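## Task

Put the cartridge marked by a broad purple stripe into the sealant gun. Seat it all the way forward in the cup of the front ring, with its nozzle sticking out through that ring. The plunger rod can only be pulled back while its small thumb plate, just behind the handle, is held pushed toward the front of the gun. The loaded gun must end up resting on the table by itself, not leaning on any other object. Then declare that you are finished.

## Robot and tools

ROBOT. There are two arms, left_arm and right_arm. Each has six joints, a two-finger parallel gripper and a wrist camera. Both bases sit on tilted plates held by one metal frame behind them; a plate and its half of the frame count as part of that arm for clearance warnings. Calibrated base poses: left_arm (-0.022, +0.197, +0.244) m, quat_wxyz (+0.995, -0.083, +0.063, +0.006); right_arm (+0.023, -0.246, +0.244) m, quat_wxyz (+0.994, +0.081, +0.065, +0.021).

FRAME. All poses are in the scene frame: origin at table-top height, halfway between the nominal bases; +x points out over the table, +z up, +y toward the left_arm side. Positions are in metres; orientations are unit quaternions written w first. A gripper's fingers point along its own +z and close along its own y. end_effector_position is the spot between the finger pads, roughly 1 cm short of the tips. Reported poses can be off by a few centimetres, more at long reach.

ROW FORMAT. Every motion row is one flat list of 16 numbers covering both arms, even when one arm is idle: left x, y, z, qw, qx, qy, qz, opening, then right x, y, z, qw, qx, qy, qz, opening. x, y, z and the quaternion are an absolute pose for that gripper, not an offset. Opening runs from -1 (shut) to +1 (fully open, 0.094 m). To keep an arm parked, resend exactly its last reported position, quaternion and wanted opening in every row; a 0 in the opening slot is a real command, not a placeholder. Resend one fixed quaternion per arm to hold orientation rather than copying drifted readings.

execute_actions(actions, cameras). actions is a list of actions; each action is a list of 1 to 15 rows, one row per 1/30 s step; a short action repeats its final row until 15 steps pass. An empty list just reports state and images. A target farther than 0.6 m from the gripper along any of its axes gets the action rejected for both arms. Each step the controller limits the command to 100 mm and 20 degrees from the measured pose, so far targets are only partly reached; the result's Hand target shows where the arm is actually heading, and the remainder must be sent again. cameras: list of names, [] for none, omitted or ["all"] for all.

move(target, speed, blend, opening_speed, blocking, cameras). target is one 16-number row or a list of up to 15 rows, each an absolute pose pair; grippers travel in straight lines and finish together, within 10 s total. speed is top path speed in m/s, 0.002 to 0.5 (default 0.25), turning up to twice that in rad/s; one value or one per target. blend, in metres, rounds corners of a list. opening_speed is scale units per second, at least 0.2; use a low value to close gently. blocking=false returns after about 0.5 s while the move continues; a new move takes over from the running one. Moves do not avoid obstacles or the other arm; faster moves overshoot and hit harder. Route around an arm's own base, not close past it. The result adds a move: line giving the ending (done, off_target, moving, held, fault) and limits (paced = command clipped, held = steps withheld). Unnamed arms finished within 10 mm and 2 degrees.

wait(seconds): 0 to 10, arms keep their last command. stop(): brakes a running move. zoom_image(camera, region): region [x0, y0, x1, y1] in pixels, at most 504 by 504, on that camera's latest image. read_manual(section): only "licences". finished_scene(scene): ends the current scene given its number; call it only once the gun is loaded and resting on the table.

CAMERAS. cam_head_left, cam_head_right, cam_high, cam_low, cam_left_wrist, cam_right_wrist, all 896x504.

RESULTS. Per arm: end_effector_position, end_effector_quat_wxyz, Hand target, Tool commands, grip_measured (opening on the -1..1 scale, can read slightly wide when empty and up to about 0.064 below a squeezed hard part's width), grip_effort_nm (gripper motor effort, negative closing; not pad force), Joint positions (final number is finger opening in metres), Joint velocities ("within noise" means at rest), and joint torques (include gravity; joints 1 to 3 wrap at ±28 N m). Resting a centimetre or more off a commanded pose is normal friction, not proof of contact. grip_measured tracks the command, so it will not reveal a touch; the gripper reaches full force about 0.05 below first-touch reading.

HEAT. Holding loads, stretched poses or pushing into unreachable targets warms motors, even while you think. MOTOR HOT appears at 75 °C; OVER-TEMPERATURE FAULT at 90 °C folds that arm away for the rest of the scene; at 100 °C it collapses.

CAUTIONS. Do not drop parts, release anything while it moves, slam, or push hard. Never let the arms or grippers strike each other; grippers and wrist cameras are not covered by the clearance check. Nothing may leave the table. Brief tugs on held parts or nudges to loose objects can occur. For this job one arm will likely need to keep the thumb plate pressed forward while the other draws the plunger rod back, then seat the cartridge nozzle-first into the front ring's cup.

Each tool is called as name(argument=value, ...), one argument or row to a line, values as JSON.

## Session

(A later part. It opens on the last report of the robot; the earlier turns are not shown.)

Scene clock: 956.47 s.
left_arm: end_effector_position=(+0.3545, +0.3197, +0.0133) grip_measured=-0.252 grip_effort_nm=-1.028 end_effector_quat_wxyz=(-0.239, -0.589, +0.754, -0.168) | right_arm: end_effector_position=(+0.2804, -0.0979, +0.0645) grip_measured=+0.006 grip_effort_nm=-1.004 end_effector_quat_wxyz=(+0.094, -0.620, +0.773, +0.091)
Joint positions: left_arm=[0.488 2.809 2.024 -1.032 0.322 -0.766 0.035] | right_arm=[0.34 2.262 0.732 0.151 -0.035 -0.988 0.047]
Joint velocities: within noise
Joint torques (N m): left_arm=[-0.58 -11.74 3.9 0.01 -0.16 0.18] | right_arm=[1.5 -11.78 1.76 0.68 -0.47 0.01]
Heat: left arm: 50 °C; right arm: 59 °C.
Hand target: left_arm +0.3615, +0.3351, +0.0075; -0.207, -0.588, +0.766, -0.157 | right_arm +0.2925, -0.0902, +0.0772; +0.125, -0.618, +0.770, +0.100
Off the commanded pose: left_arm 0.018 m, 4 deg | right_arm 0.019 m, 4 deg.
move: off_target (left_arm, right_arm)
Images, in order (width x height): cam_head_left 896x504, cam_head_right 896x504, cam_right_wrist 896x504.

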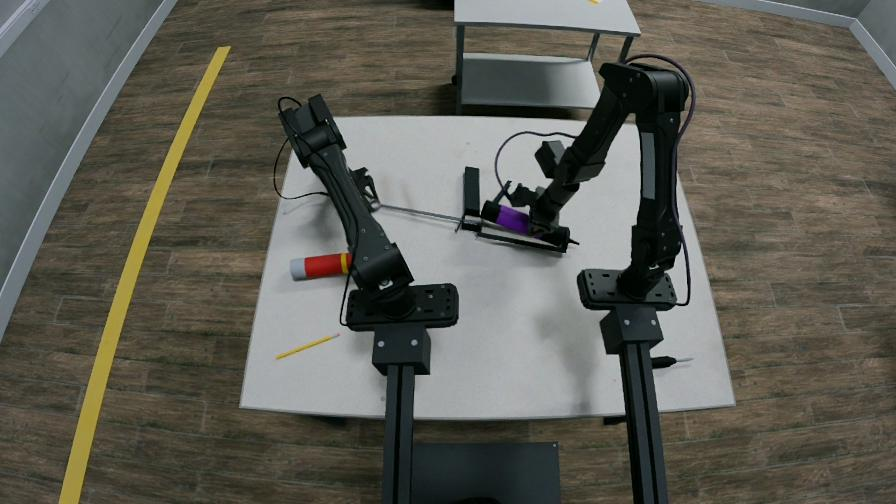

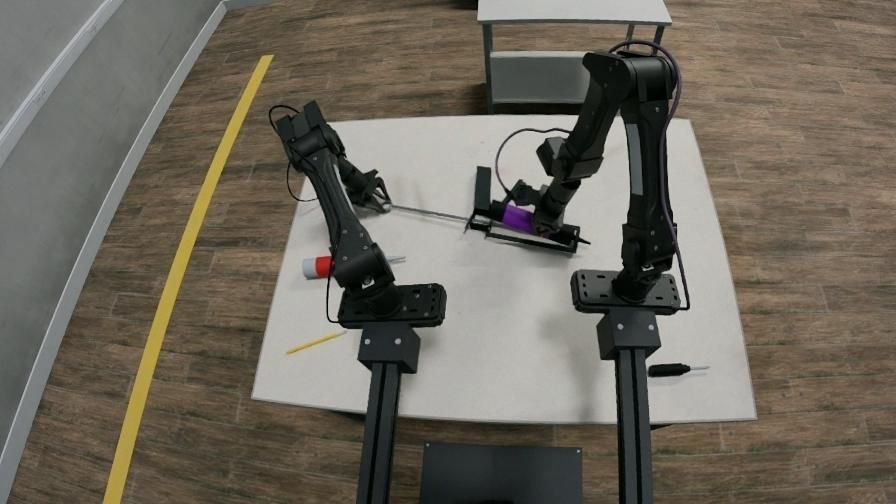

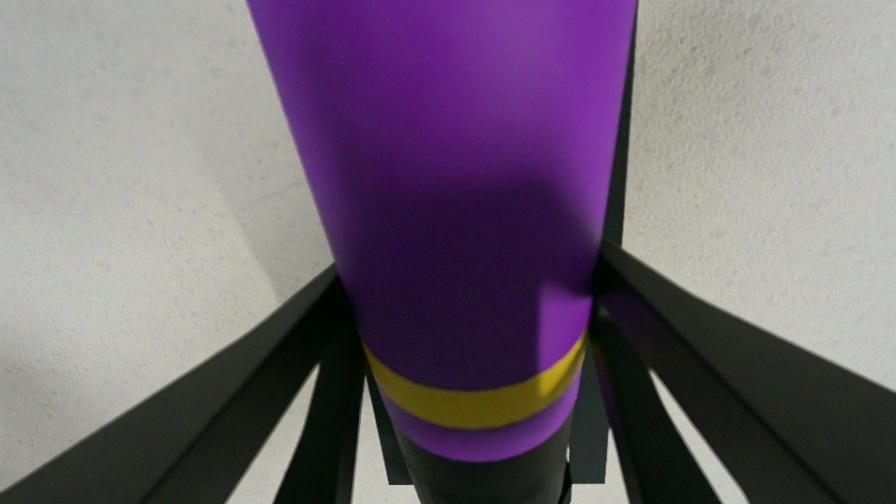

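move(
  target=[0.3615,0.335,0.0065,0.2053,0.588,-0.7663,0.1575,-0.4,0.2935,-0.0860,0.0655,-0.0748,0.6223,-0.7768,-0.0599,-0.08],
  speed=0.04,
  cameras=["cam_head_right","cam_right_wrist","cam_head_left","cam_low"],
)

zoom_image(
  camera="cam_head_right",
  region=[470, 190, 590, 262],
)

zoom_image(
  camera="cam_low",
  region=[520, 200, 600, 260],
)

Scene clock: 975.00 s.
left_arm: end_effector_position=(+0.3545, +0.3197, +0.0133) grip_measured=-0.252 grip_effort_nm=-1.028 end_effector_quat_wxyz=(-0.239, -0.589, +0.754, -0.168) | right_arm: end_effector_position=(+0.2905, -0.0924, +0.0631) grip_measured=+0.006 grip_effort_nm=-1.009 end_effector_quat_wxyz=(+0.073, -0.616, +0.781, +0.063)
Joint positions: left_arm=[0.488 2.809 2.024 -1.032 0.322 -0.766 0.035] | right_arm=[0.386 2.285 0.809 0.073 0.042 -0.926 0.047]
Joint velocities: within noise
Joint torques (N m): left_arm=[-0.39 -11.73 3.88 0.03 -0.19 0.16] | right_arm=[3.7 -8.38 3.9 0.32 -0.01 0.05]
Heat: left arm: 51 °C; right arm: 56 °C.
Hand target: left_arm +0.3615, +0.3351, +0.0075; -0.207, -0.588, +0.766, -0.157 | right_arm +0.2934, -0.0861, +0.0655; +0.075, -0.622, +0.777, +0.060
Off the commanded pose: left_arm 0.018 m, 4 deg | right_arm 0.007 m, 1 deg.
move: off_target (left_arm)
Images, in order (width x height): cam_head_left 896x504, cam_head_right 896x504, cam_low 896x504, cam_right_wrist 896x504.

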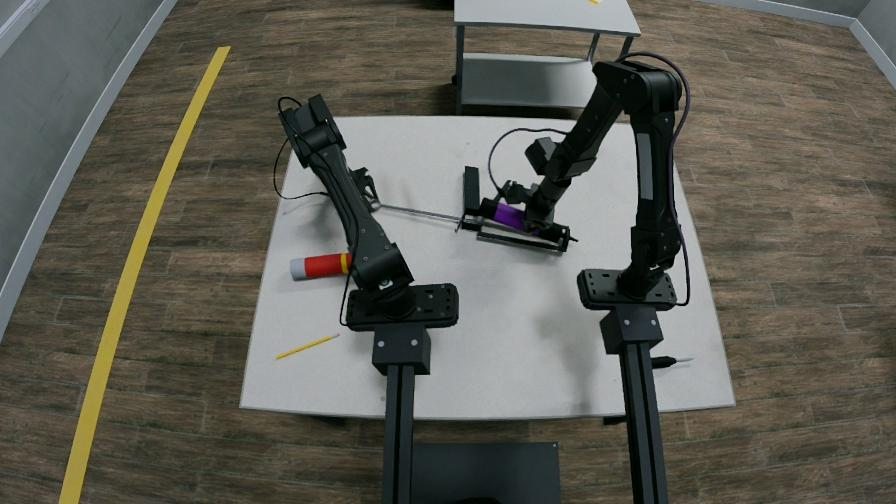

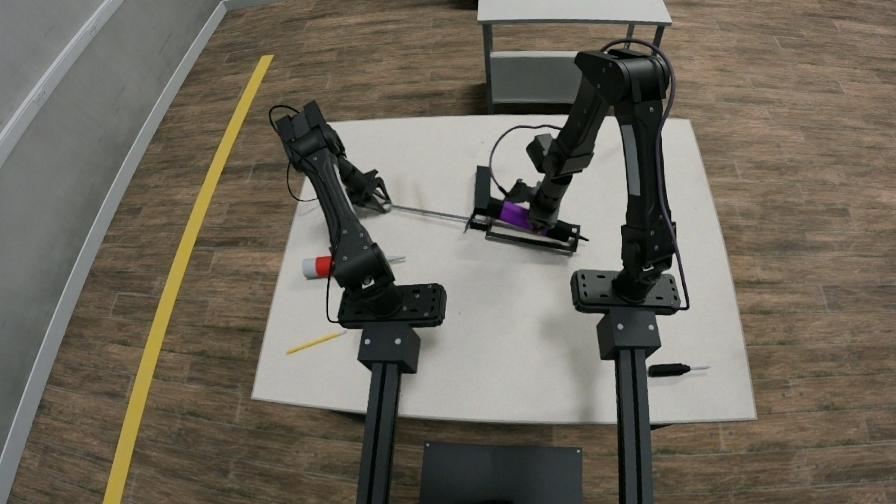

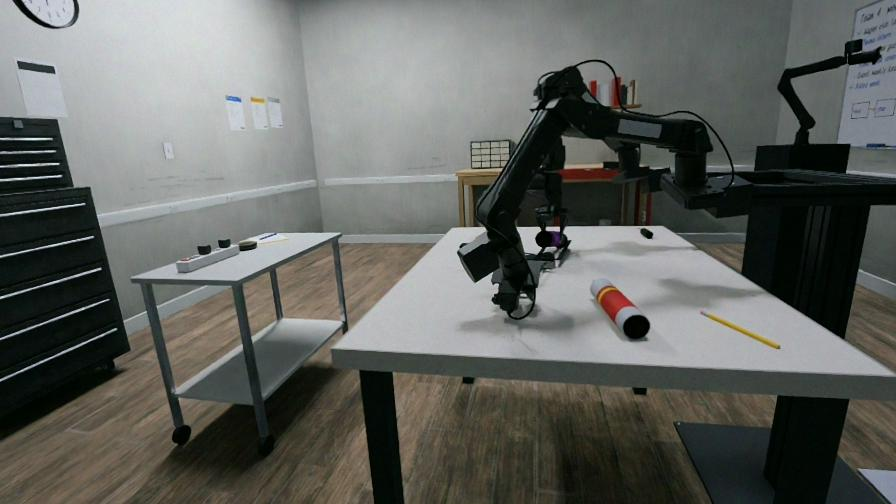

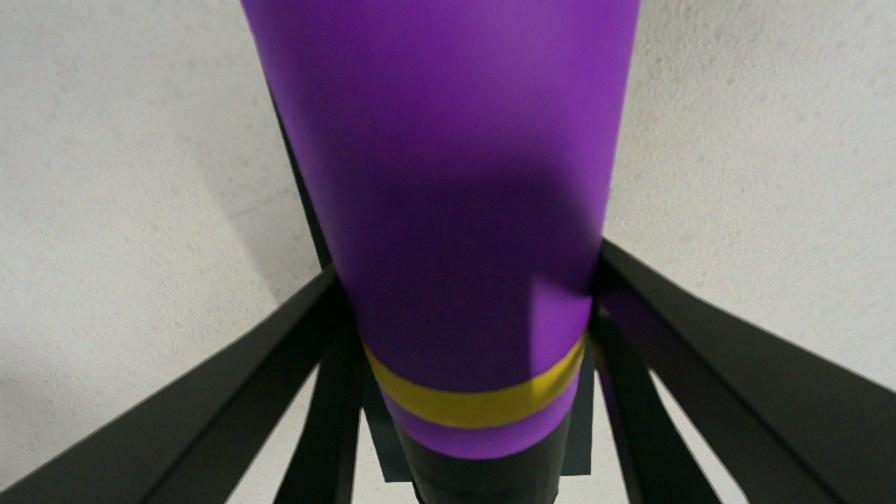

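Scaled by 4.200 from the camera's 896x504 image, which has a finer 1280x720 frame.

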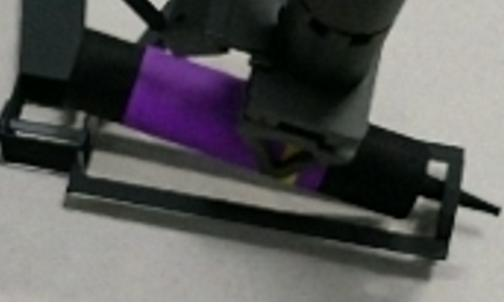

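Scaled by 6.300 from the camera's 896x504 image, which has a finer 1280x720 frame.

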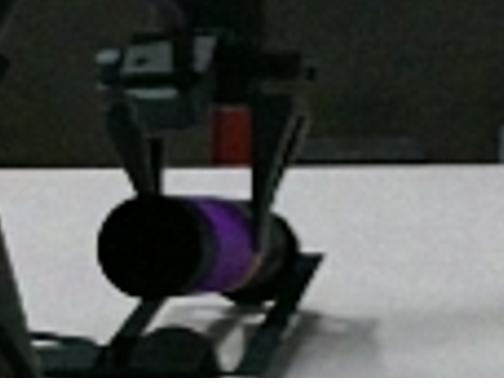

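move(
  target=[0.3615,0.335,0.0065,0.2053,0.588,-0.7663,0.1575,-0.4,0.2880,-0.0900,0.056,-0.0748,0.6223,-0.7768,-0.0599,-0.08],
  speed=0.04,
  cameras=["cam_head_right","cam_right_wrist","cam_head_left","cam_low"],
)

zoom_image(
  camera="cam_head_right",
  region=[470, 190, 590, 262],
)

zoom_image(
  camera="cam_low",
  region=[520, 200, 600, 260],
)

Scene clock: 980.03 s.
left_arm: end_effector_position=(+0.3545, +0.3197, +0.0133) grip_measured=-0.252 grip_effort_nm=-1.028 end_effector_quat_wxyz=(-0.239, -0.589, +0.754, -0.168) | right_arm: end_effector_position=(+0.2863, -0.0946, +0.0560) grip_measured=+0.006 grip_effort_nm=-1.004 end_effector_quat_wxyz=(+0.065, -0.618, +0.781, +0.060)
Joint positions: left_arm=[0.488 2.809 2.024 -1.032 0.322 -0.766 0.035] | right_arm=[0.386 2.312 0.809 0.085 0.051 -0.927 0.047]
Joint velocities: within noise
Joint torques (N m): left_arm=[-0.44 -11.67 3.86 0.01 -0.15 0.16] | right_arm=[2.67 -8.13 1.95 0.67 -0.1 -0.07]
Heat: left arm: 51 °C; right arm: 55 °C.
Hand target: left_arm +0.3615, +0.3351, +0.0075; -0.207, -0.588, +0.766, -0.157 | right_arm +0.2881, -0.0900, +0.0561; +0.075, -0.622, +0.777, +0.060
Off the commanded pose: left_arm 0.018 m, 4 deg | right_arm 0.005 m, 1 deg.
move: off_target (left_arm)
Images, in order (width x height): cam_head_left 896x504, cam_head_right 896x504, cam_low 896x504, cam_right_wrist 896x504.

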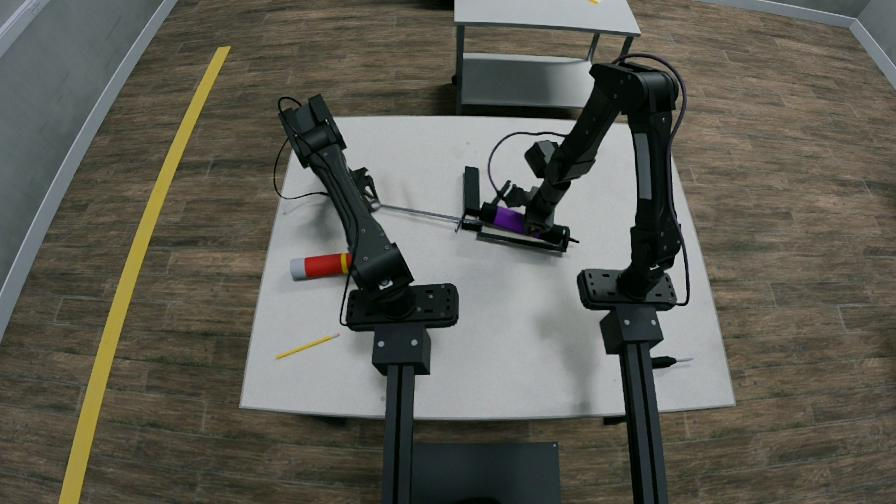

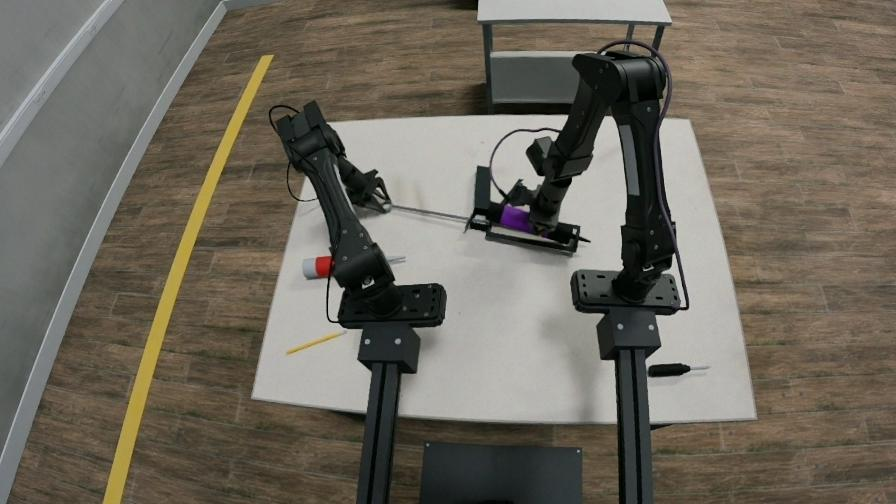

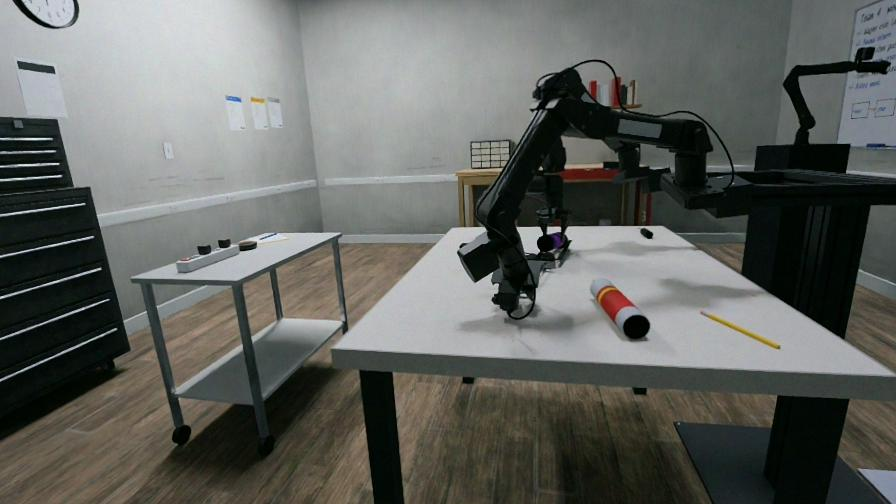

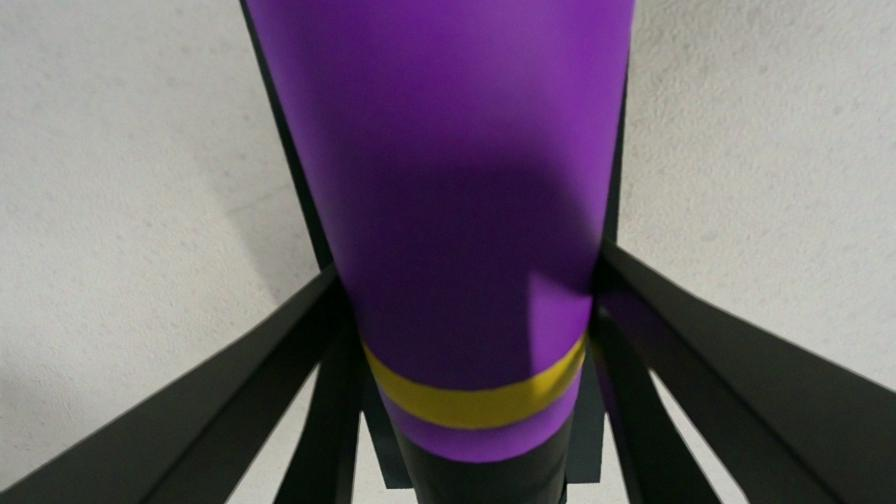

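Scaled by 4.200 from the camera's 896x504 image, which has a finer 1280x720 frame.

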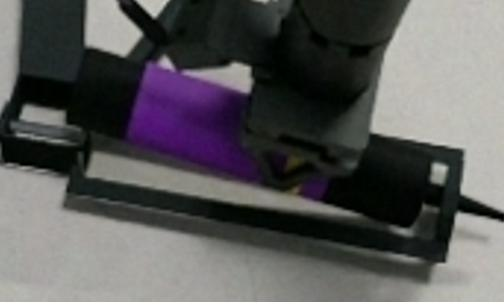

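Scaled by 6.300 from the camera's 896x504 image, which has a finer 1280x720 frame.

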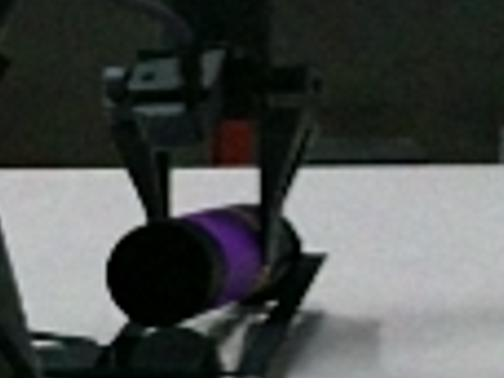

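zoom_image(
  camera="cam_head_right",
  region=[465, 190, 515, 230],
)

zoom_image(
  camera="cam_head_left",
  region=[450, 190, 510, 240],
)

zoom_image(
  camera="cam_low",
  region=[520, 220, 580, 265],
)

Scaled by 10.080 from the camera's 896x504 image, which has a finer 1280x720 frame.

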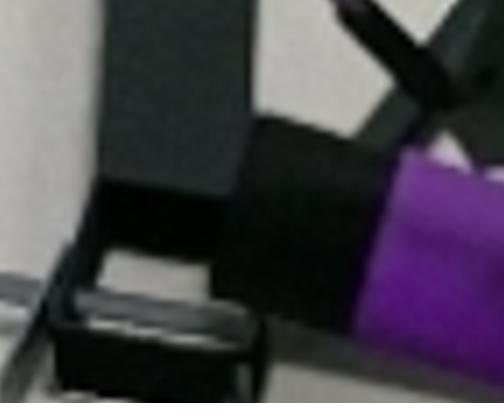

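Scaled by 8.400 from the camera's 896x504 image, which has a finer 1280x720 frame.

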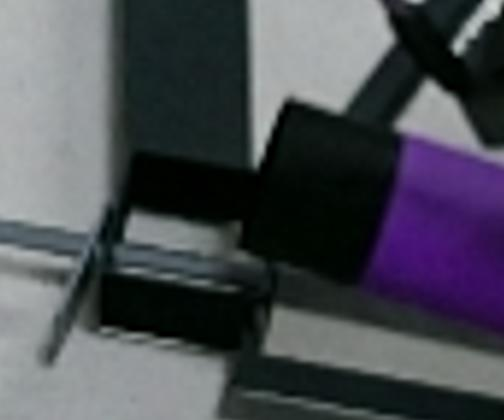

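Scaled by 8.400 from the camera's 896x504 image, which has a finer 1280x720 frame.

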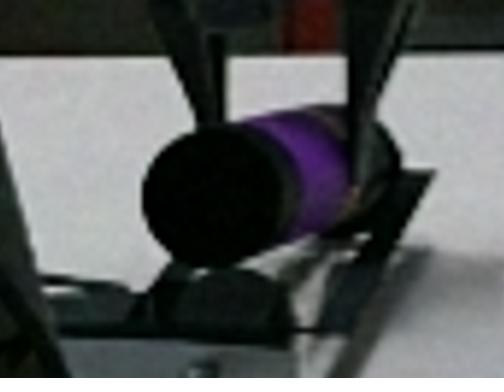

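move(
  target=[0.3615,0.335,0.0065,0.2053,0.588,-0.7663,0.1575,-0.4,0.2885,-0.0960,0.064,-0.0748,0.6223,-0.7768,-0.0599,-0.08],
  speed=0.04,
  cameras=["cam_head_right","cam_right_wrist","cam_head_left","cam_low"],
)

zoom_image(
  camera="cam_head_right",
  region=[470, 190, 590, 262],
)

zoom_image(
  camera="cam_head_left",
  region=[450, 190, 510, 240],
)

Scene clock: 1000.57 s.
left_arm: end_effector_position=(+0.3545, +0.3197, +0.0133) grip_measured=-0.252 grip_effort_nm=-1.018 end_effector_quat_wxyz=(-0.239, -0.589, +0.754, -0.168) | right_arm: end_effector_position=(+0.2802, -0.0973, +0.0548) grip_measured=+0.006 grip_effort_nm=-1.009 end_effector_quat_wxyz=(+0.059, -0.624, +0.776, +0.061)
Joint positions: left_arm=[0.488 2.809 2.024 -1.032 0.322 -0.766 0.035] | right_arm=[0.386 2.312 0.795 0.087 0.052 -0.943 0.047]
Joint velocities: within noise
Joint torques (N m): left_arm=[-0.44 -11.58 3.96 0 -0.17 0.2] | right_arm=[1.44 -11.44 1.58 0.43 -0.11 -0.02]
Heat: left arm: 51 °C; right arm: 54 °C.
Hand target: left_arm +0.3615, +0.3351, +0.0075; -0.207, -0.588, +0.766, -0.157 | right_arm +0.2885, -0.0960, +0.0637; +0.075, -0.622, +0.777, +0.060
Off the commanded pose: left_arm 0.018 m, 4 deg | right_arm 0.012 m, 2 deg.
move: off_target (left_arm, right_arm)
Images, in order (width x height): cam_head_left 896x504, cam_head_right 896x504, cam_low 896x504, cam_right_wrist 896x504.

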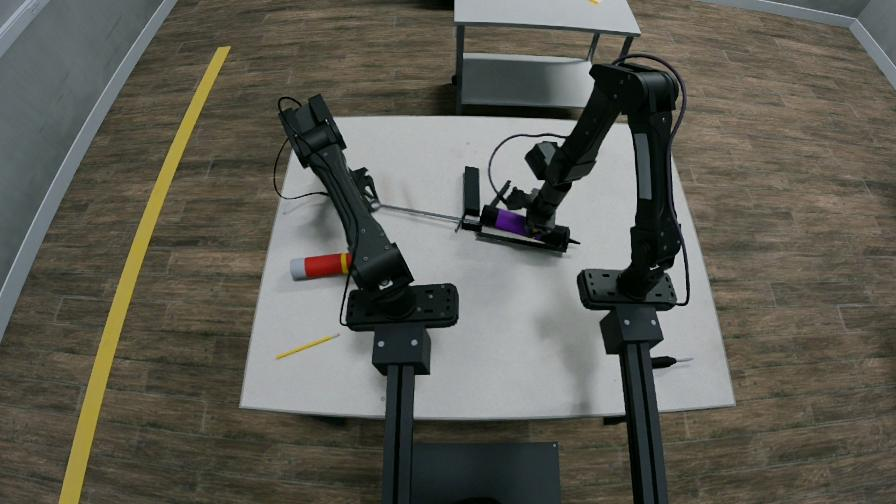

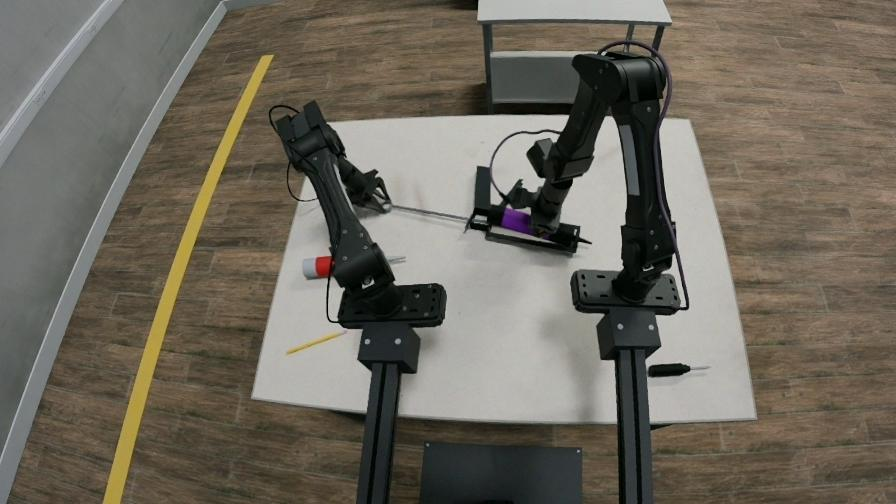

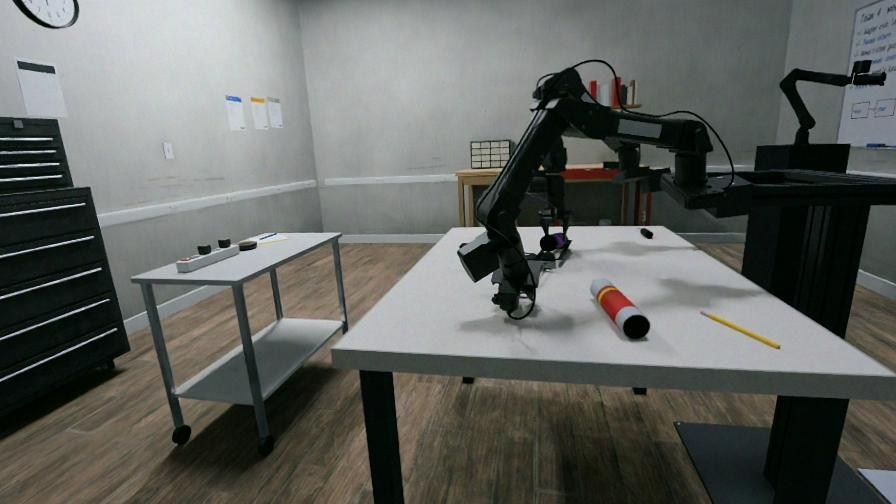

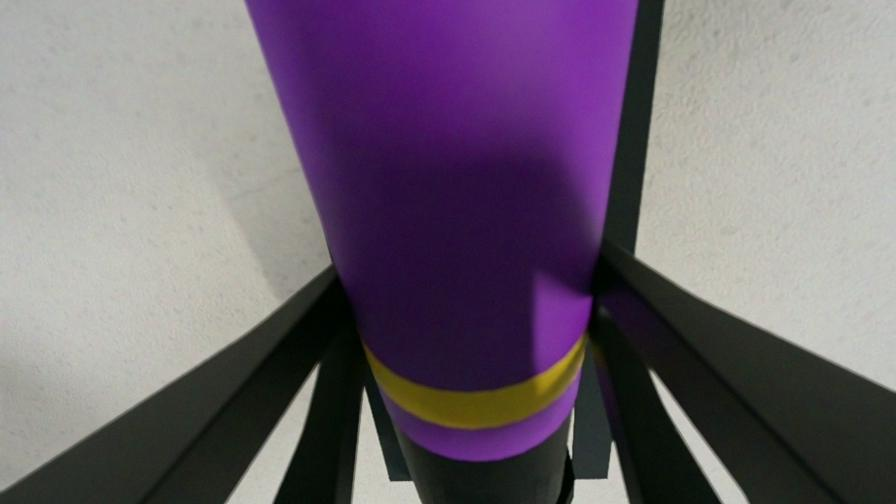

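Scaled by 4.200 from the camera's 896x504 image, which has a finer 1280x720 frame.

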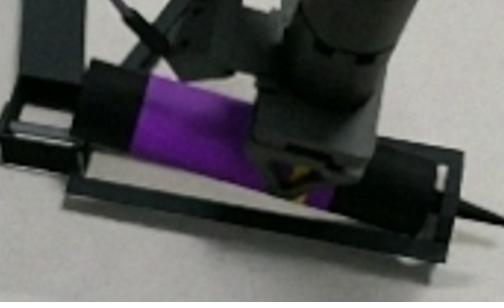

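Scaled by 8.400 from the camera's 896x504 image, which has a finer 1280x720 frame.

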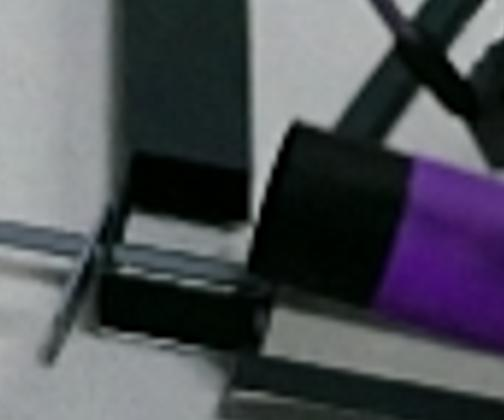

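move(
  target=[0.3615,0.335,0.0065,0.2053,0.588,-0.7663,0.1575,-0.4,0.2920,-0.0980,0.070,-0.0748,0.6223,-0.7768,-0.0599,-0.08],
  speed=0.04,
  cameras=["cam_head_right","cam_right_wrist","cam_head_left"],
)

zoom_image(
  camera="cam_head_right",
  region=[470, 190, 590, 262],
)

zoom_image(
  camera="cam_head_left",
  region=[450, 190, 510, 240],
)

Scene clock: 1007.17 s.
left_arm: end_effector_position=(+0.3545, +0.3197, +0.0133) grip_measured=-0.252 grip_effort_nm=-1.023 end_effector_quat_wxyz=(-0.239, -0.589, +0.754, -0.168) | right_arm: end_effector_position=(+0.2834, -0.0987, +0.0576) grip_measured=+0.006 grip_effort_nm=-1.004 end_effector_quat_wxyz=(+0.062, -0.623, +0.777, +0.060)
Joint positions: left_arm=[0.488 2.809 2.024 -1.032 0.322 -0.766 0.035] | right_arm=[0.38 2.3 0.795 0.081 0.052 -0.947 0.047]
Joint velocities: within noise
Joint torques (N m): left_arm=[-0.53 -11.62 3.81 0 -0.17 0.15] | right_arm=[1.47 -12.57 1.92 0.22 -0.13 -0.08]
Heat: left arm: 51 °C; right arm: 55 °C.
Hand target: left_arm +0.3615, +0.3351, +0.0075; -0.207, -0.588, +0.766, -0.157 | right_arm +0.2920, -0.0980, +0.0694; +0.075, -0.622, +0.777, +0.060
Off the commanded pose: left_arm 0.018 m, 4 deg | right_arm 0.015 m, 1 deg.
move: off_target (left_arm, right_arm)
Images, in order (width x height): cam_head_left 896x504, cam_head_right 896x504, cam_right_wrist 896x504.

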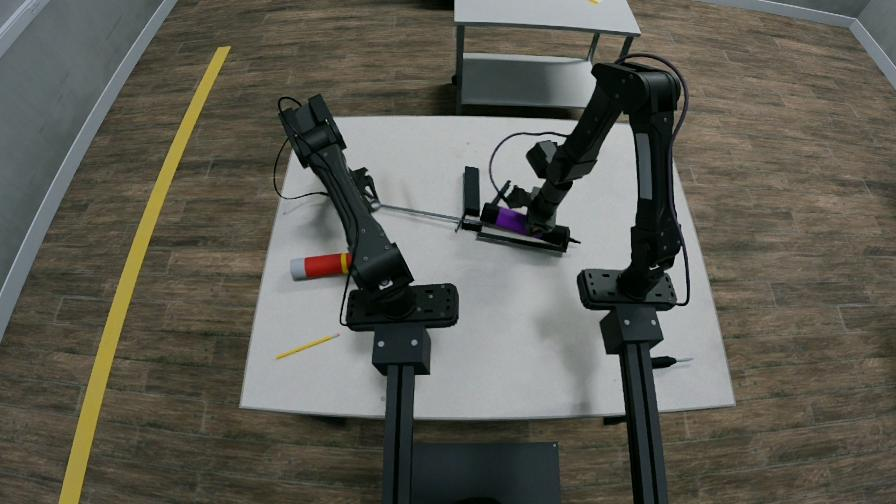

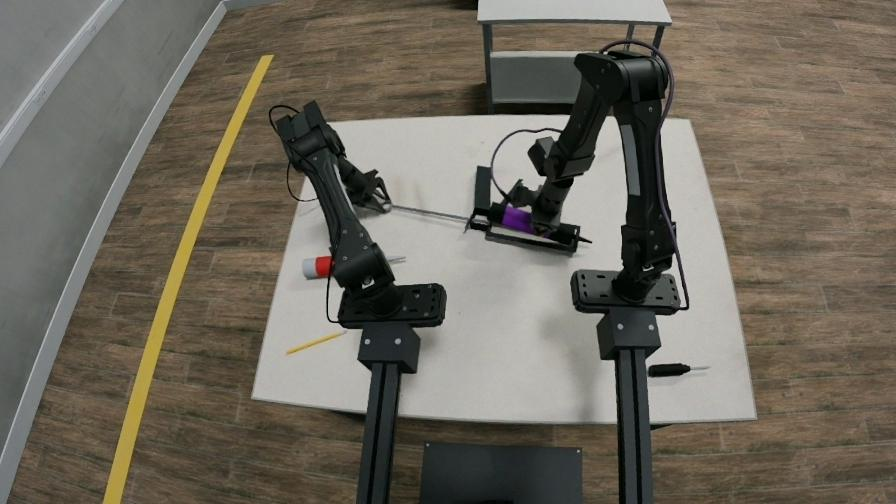

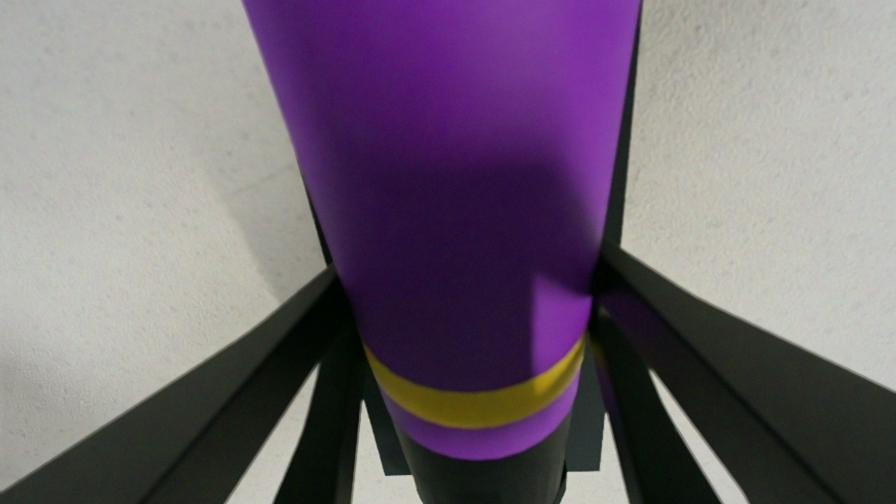

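Scaled by 4.200 from the camera's 896x504 image, which has a finer 1280x720 frame.

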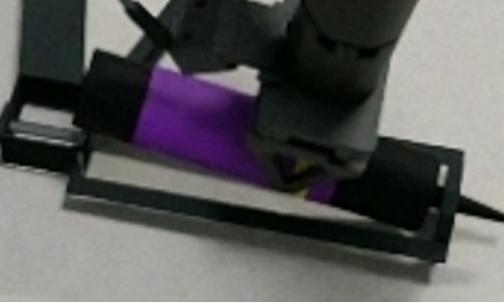

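Scaled by 8.400 from the camera's 896x504 image, which has a finer 1280x720 frame.

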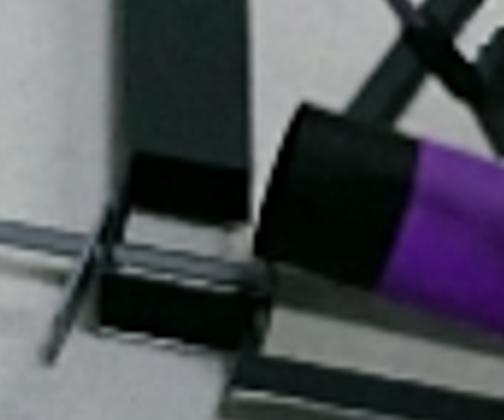

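move(
  target=[0.3615,0.335,0.0065,0.2053,0.588,-0.7663,0.1575,-0.4,0.2915,-0.1060,0.069,-0.0748,0.6223,-0.7768,-0.0599,-0.08],
  speed=0.04,
  cameras=["cam_head_right","cam_right_wrist","cam_head_left"],
)

zoom_image(
  camera="cam_head_right",
  region=[470, 190, 590, 262],
)

zoom_image(
  camera="cam_head_left",
  region=[450, 190, 510, 240],
)

zoom_image(
  camera="cam_head_left",
  region=[520, 210, 590, 260],
)

Scene clock: 1011.10 s.
left_arm: end_effector_position=(+0.3545, +0.3197, +0.0133) grip_measured=-0.252 grip_effort_nm=-1.028 end_effector_quat_wxyz=(-0.239, -0.589, +0.754, -0.168) | right_arm: end_effector_position=(+0.2826, -0.1039, +0.0578) grip_measured=+0.006 grip_effort_nm=-1.009 end_effector_quat_wxyz=(+0.062, -0.625, +0.776, +0.064)
Joint positions: left_arm=[0.488 2.809 2.024 -1.032 0.322 -0.766 0.035] | right_arm=[0.358 2.292 0.784 0.083 0.039 -0.972 0.047]
Joint velocities: within noise
Joint torques (N m): left_arm=[-0.4 -11.78 3.85 -0.03 -0.16 0.18] | right_arm=[1.07 -12.41 1.55 0.29 -0.06 -0.07]
Heat: left arm: 51 °C; right arm: 56 °C.
Hand target: left_arm +0.3615, +0.3351, +0.0075; -0.207, -0.588, +0.766, -0.157 | right_arm +0.2914, -0.1059, +0.0684; +0.075, -0.622, +0.777, +0.060
Off the commanded pose: left_arm 0.018 m, 4 deg | right_arm 0.014 m, 2 deg.
move: off_target (left_arm, right_arm)
Images, in order (width x height): cam_head_left 896x504, cam_head_right 896x504, cam_right_wrist 896x504.

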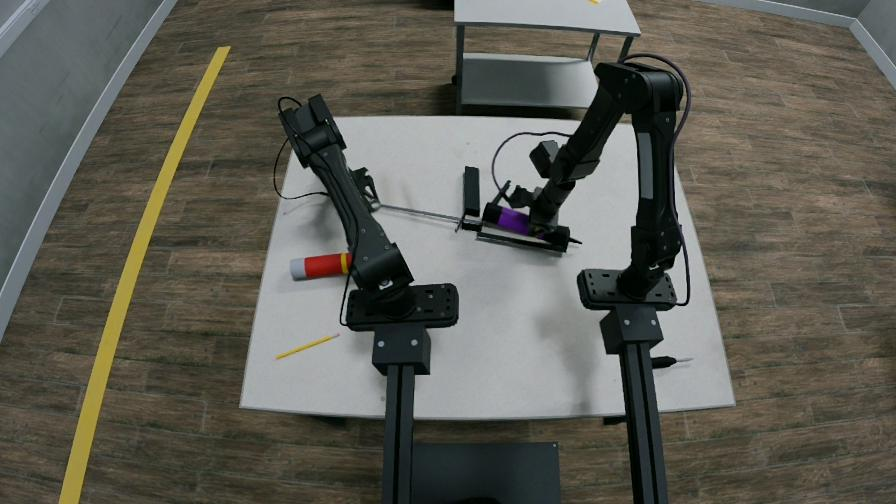

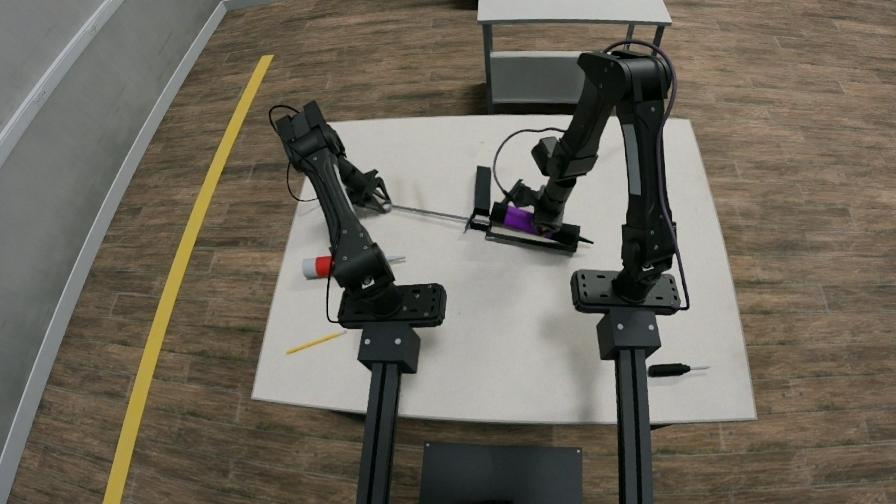

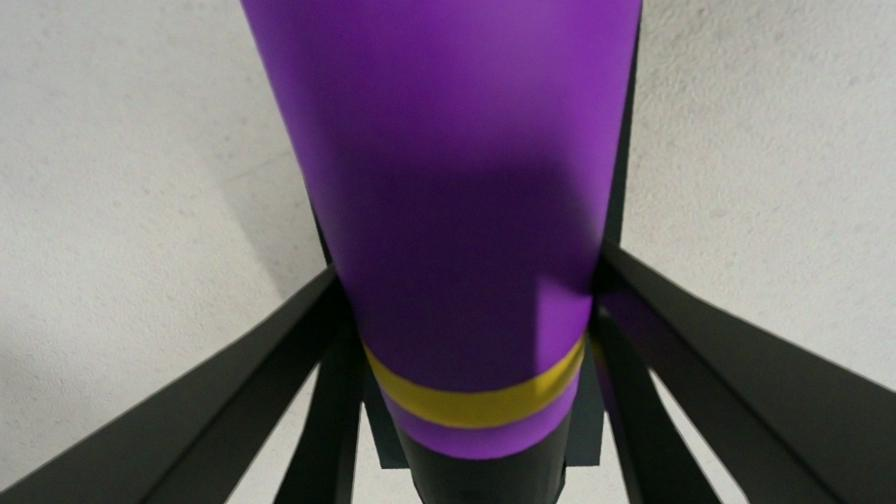

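Scaled by 4.200 from the camera's 896x504 image, which has a finer 1280x720 frame.

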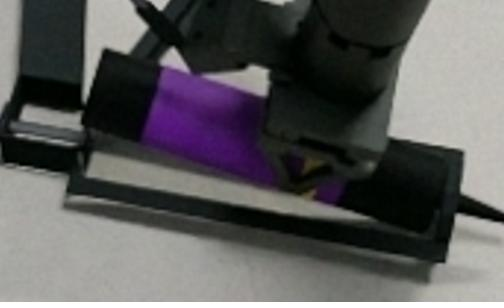

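Scaled by 8.400 from the camera's 896x504 image, which has a finer 1280x720 frame.

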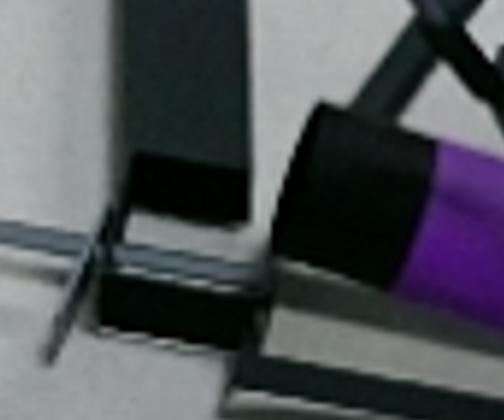

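Scaled by 7.200 from the camera's 896x504 image, which has a finer 1280x720 frame.

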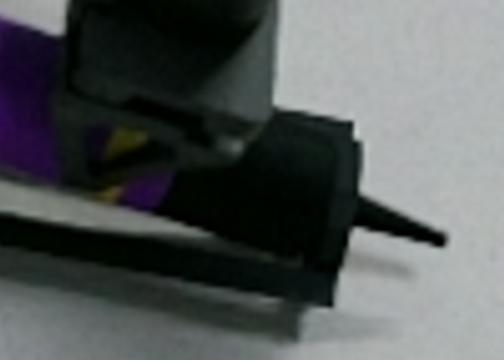

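move(
  target=[0.3615,0.335,0.0065,0.2053,0.588,-0.7663,0.1575,-0.4,0.2885,-0.1040,0.054,-0.0272,0.6248,-0.7799,-0.0218,-0.08],
  speed=0.04,
  cameras=["cam_head_right","cam_right_wrist","cam_head_left","cam_low"],
)

zoom_image(
  camera="cam_head_right",
  region=[470, 190, 590, 262],
)

zoom_image(
  camera="cam_head_left",
  region=[450, 190, 510, 240],
)

zoom_image(
  camera="cam_low",
  region=[520, 220, 580, 265],
)

Scene clock: 1018.33 s.
left_arm: end_effector_position=(+0.3546, +0.3196, +0.0134) grip_measured=-0.252 grip_effort_nm=-1.028 end_effector_quat_wxyz=(-0.239, -0.591, +0.752, -0.168) | right_arm: end_effector_position=(+0.2895, -0.1044, +0.0538) grip_measured=+0.006 grip_effort_nm=-1.009 end_effector_quat_wxyz=(+0.038, -0.619, +0.784, +0.032)
Joint positions: left_arm=[0.488 2.809 2.024 -1.032 0.323 -0.771 0.035] | right_arm=[0.392 2.323 0.848 0.019 0.12 -0.917 0.047]
Joint velocities: within noise
Joint torques (N m): left_arm=[-0.51 -11.67 3.9 0.02 -0.19 0.25] | right_arm=[3.54 -8.14 3.52 0.11 0.24 0.04]
Heat: left arm: 51 °C; right arm: 58 °C.
Hand target: left_arm +0.3615, +0.3351, +0.0075; -0.207, -0.588, +0.766, -0.157 | right_arm +0.2885, -0.1040, +0.0541; +0.028, -0.625, +0.780, +0.022
Off the commanded pose: left_arm 0.018 m, 4 deg | right_arm 0.001 m, 2 deg.
move: off_target (left_arm)
Images, in order (width x height): cam_head_left 896x504, cam_head_right 896x504, cam_low 896x504, cam_right_wrist 896x504.

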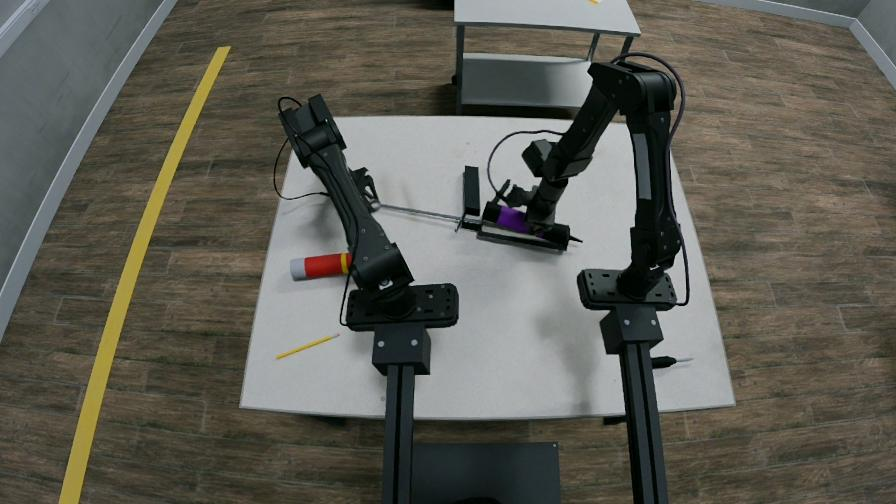

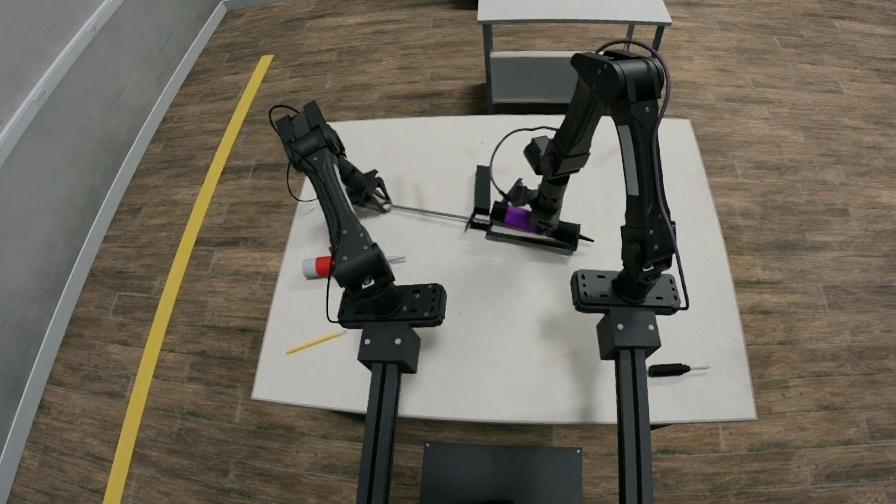

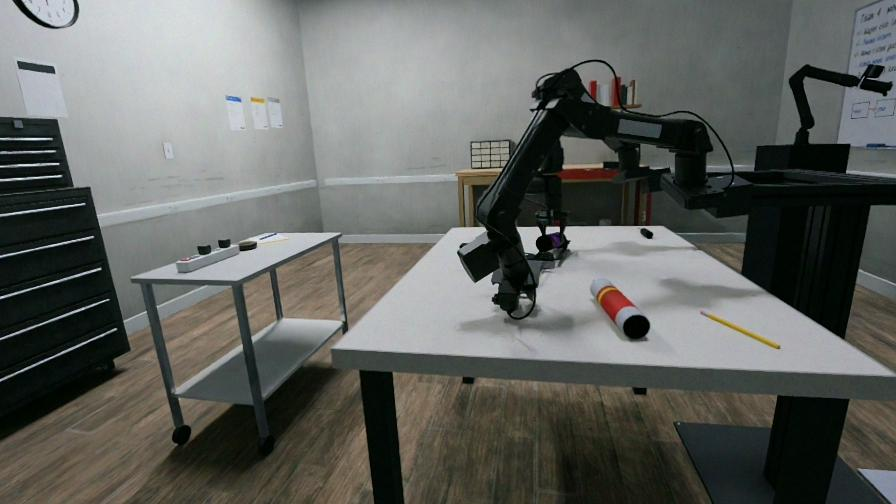

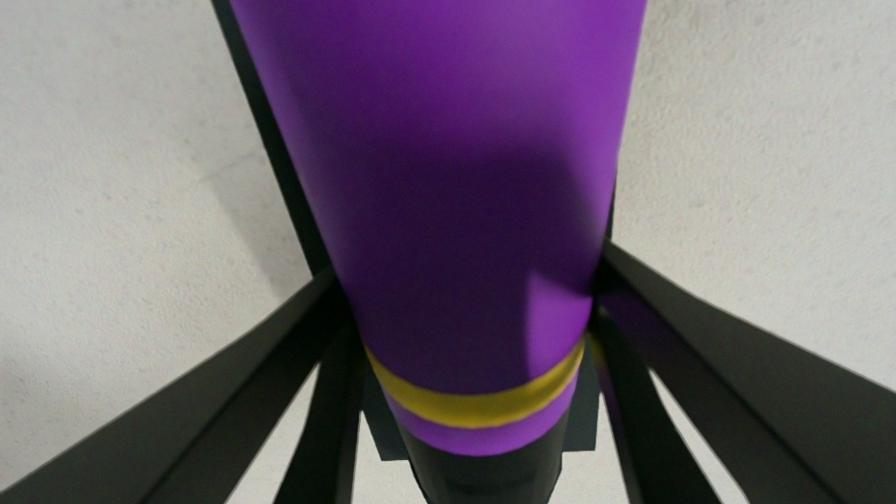

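Scaled by 4.200 from the camera's 896x504 image, which has a finer 1280x720 frame.

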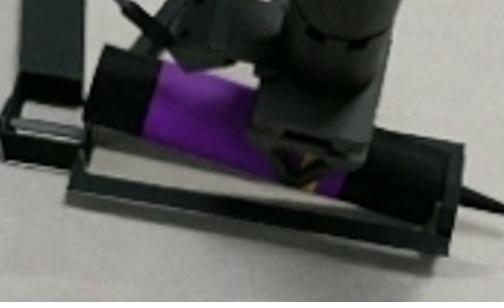

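Scaled by 8.400 from the camera's 896x504 image, which has a finer 1280x720 frame.

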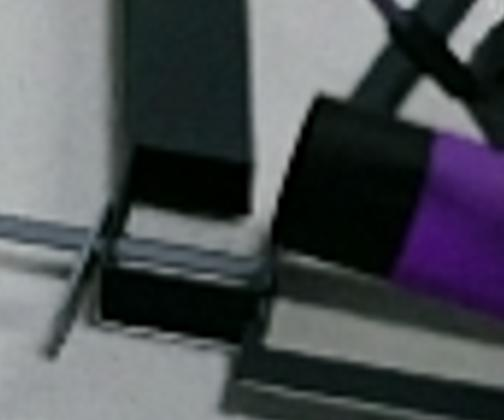

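Scaled by 8.400 from the camera's 896x504 image, which has a finer 1280x720 frame.

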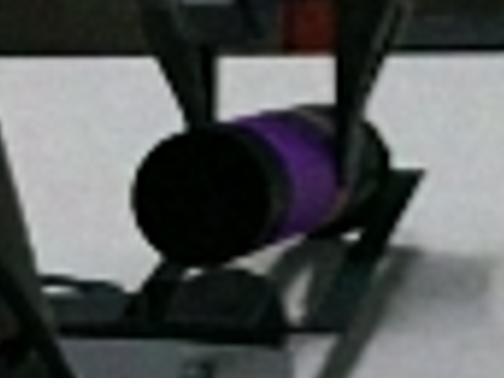

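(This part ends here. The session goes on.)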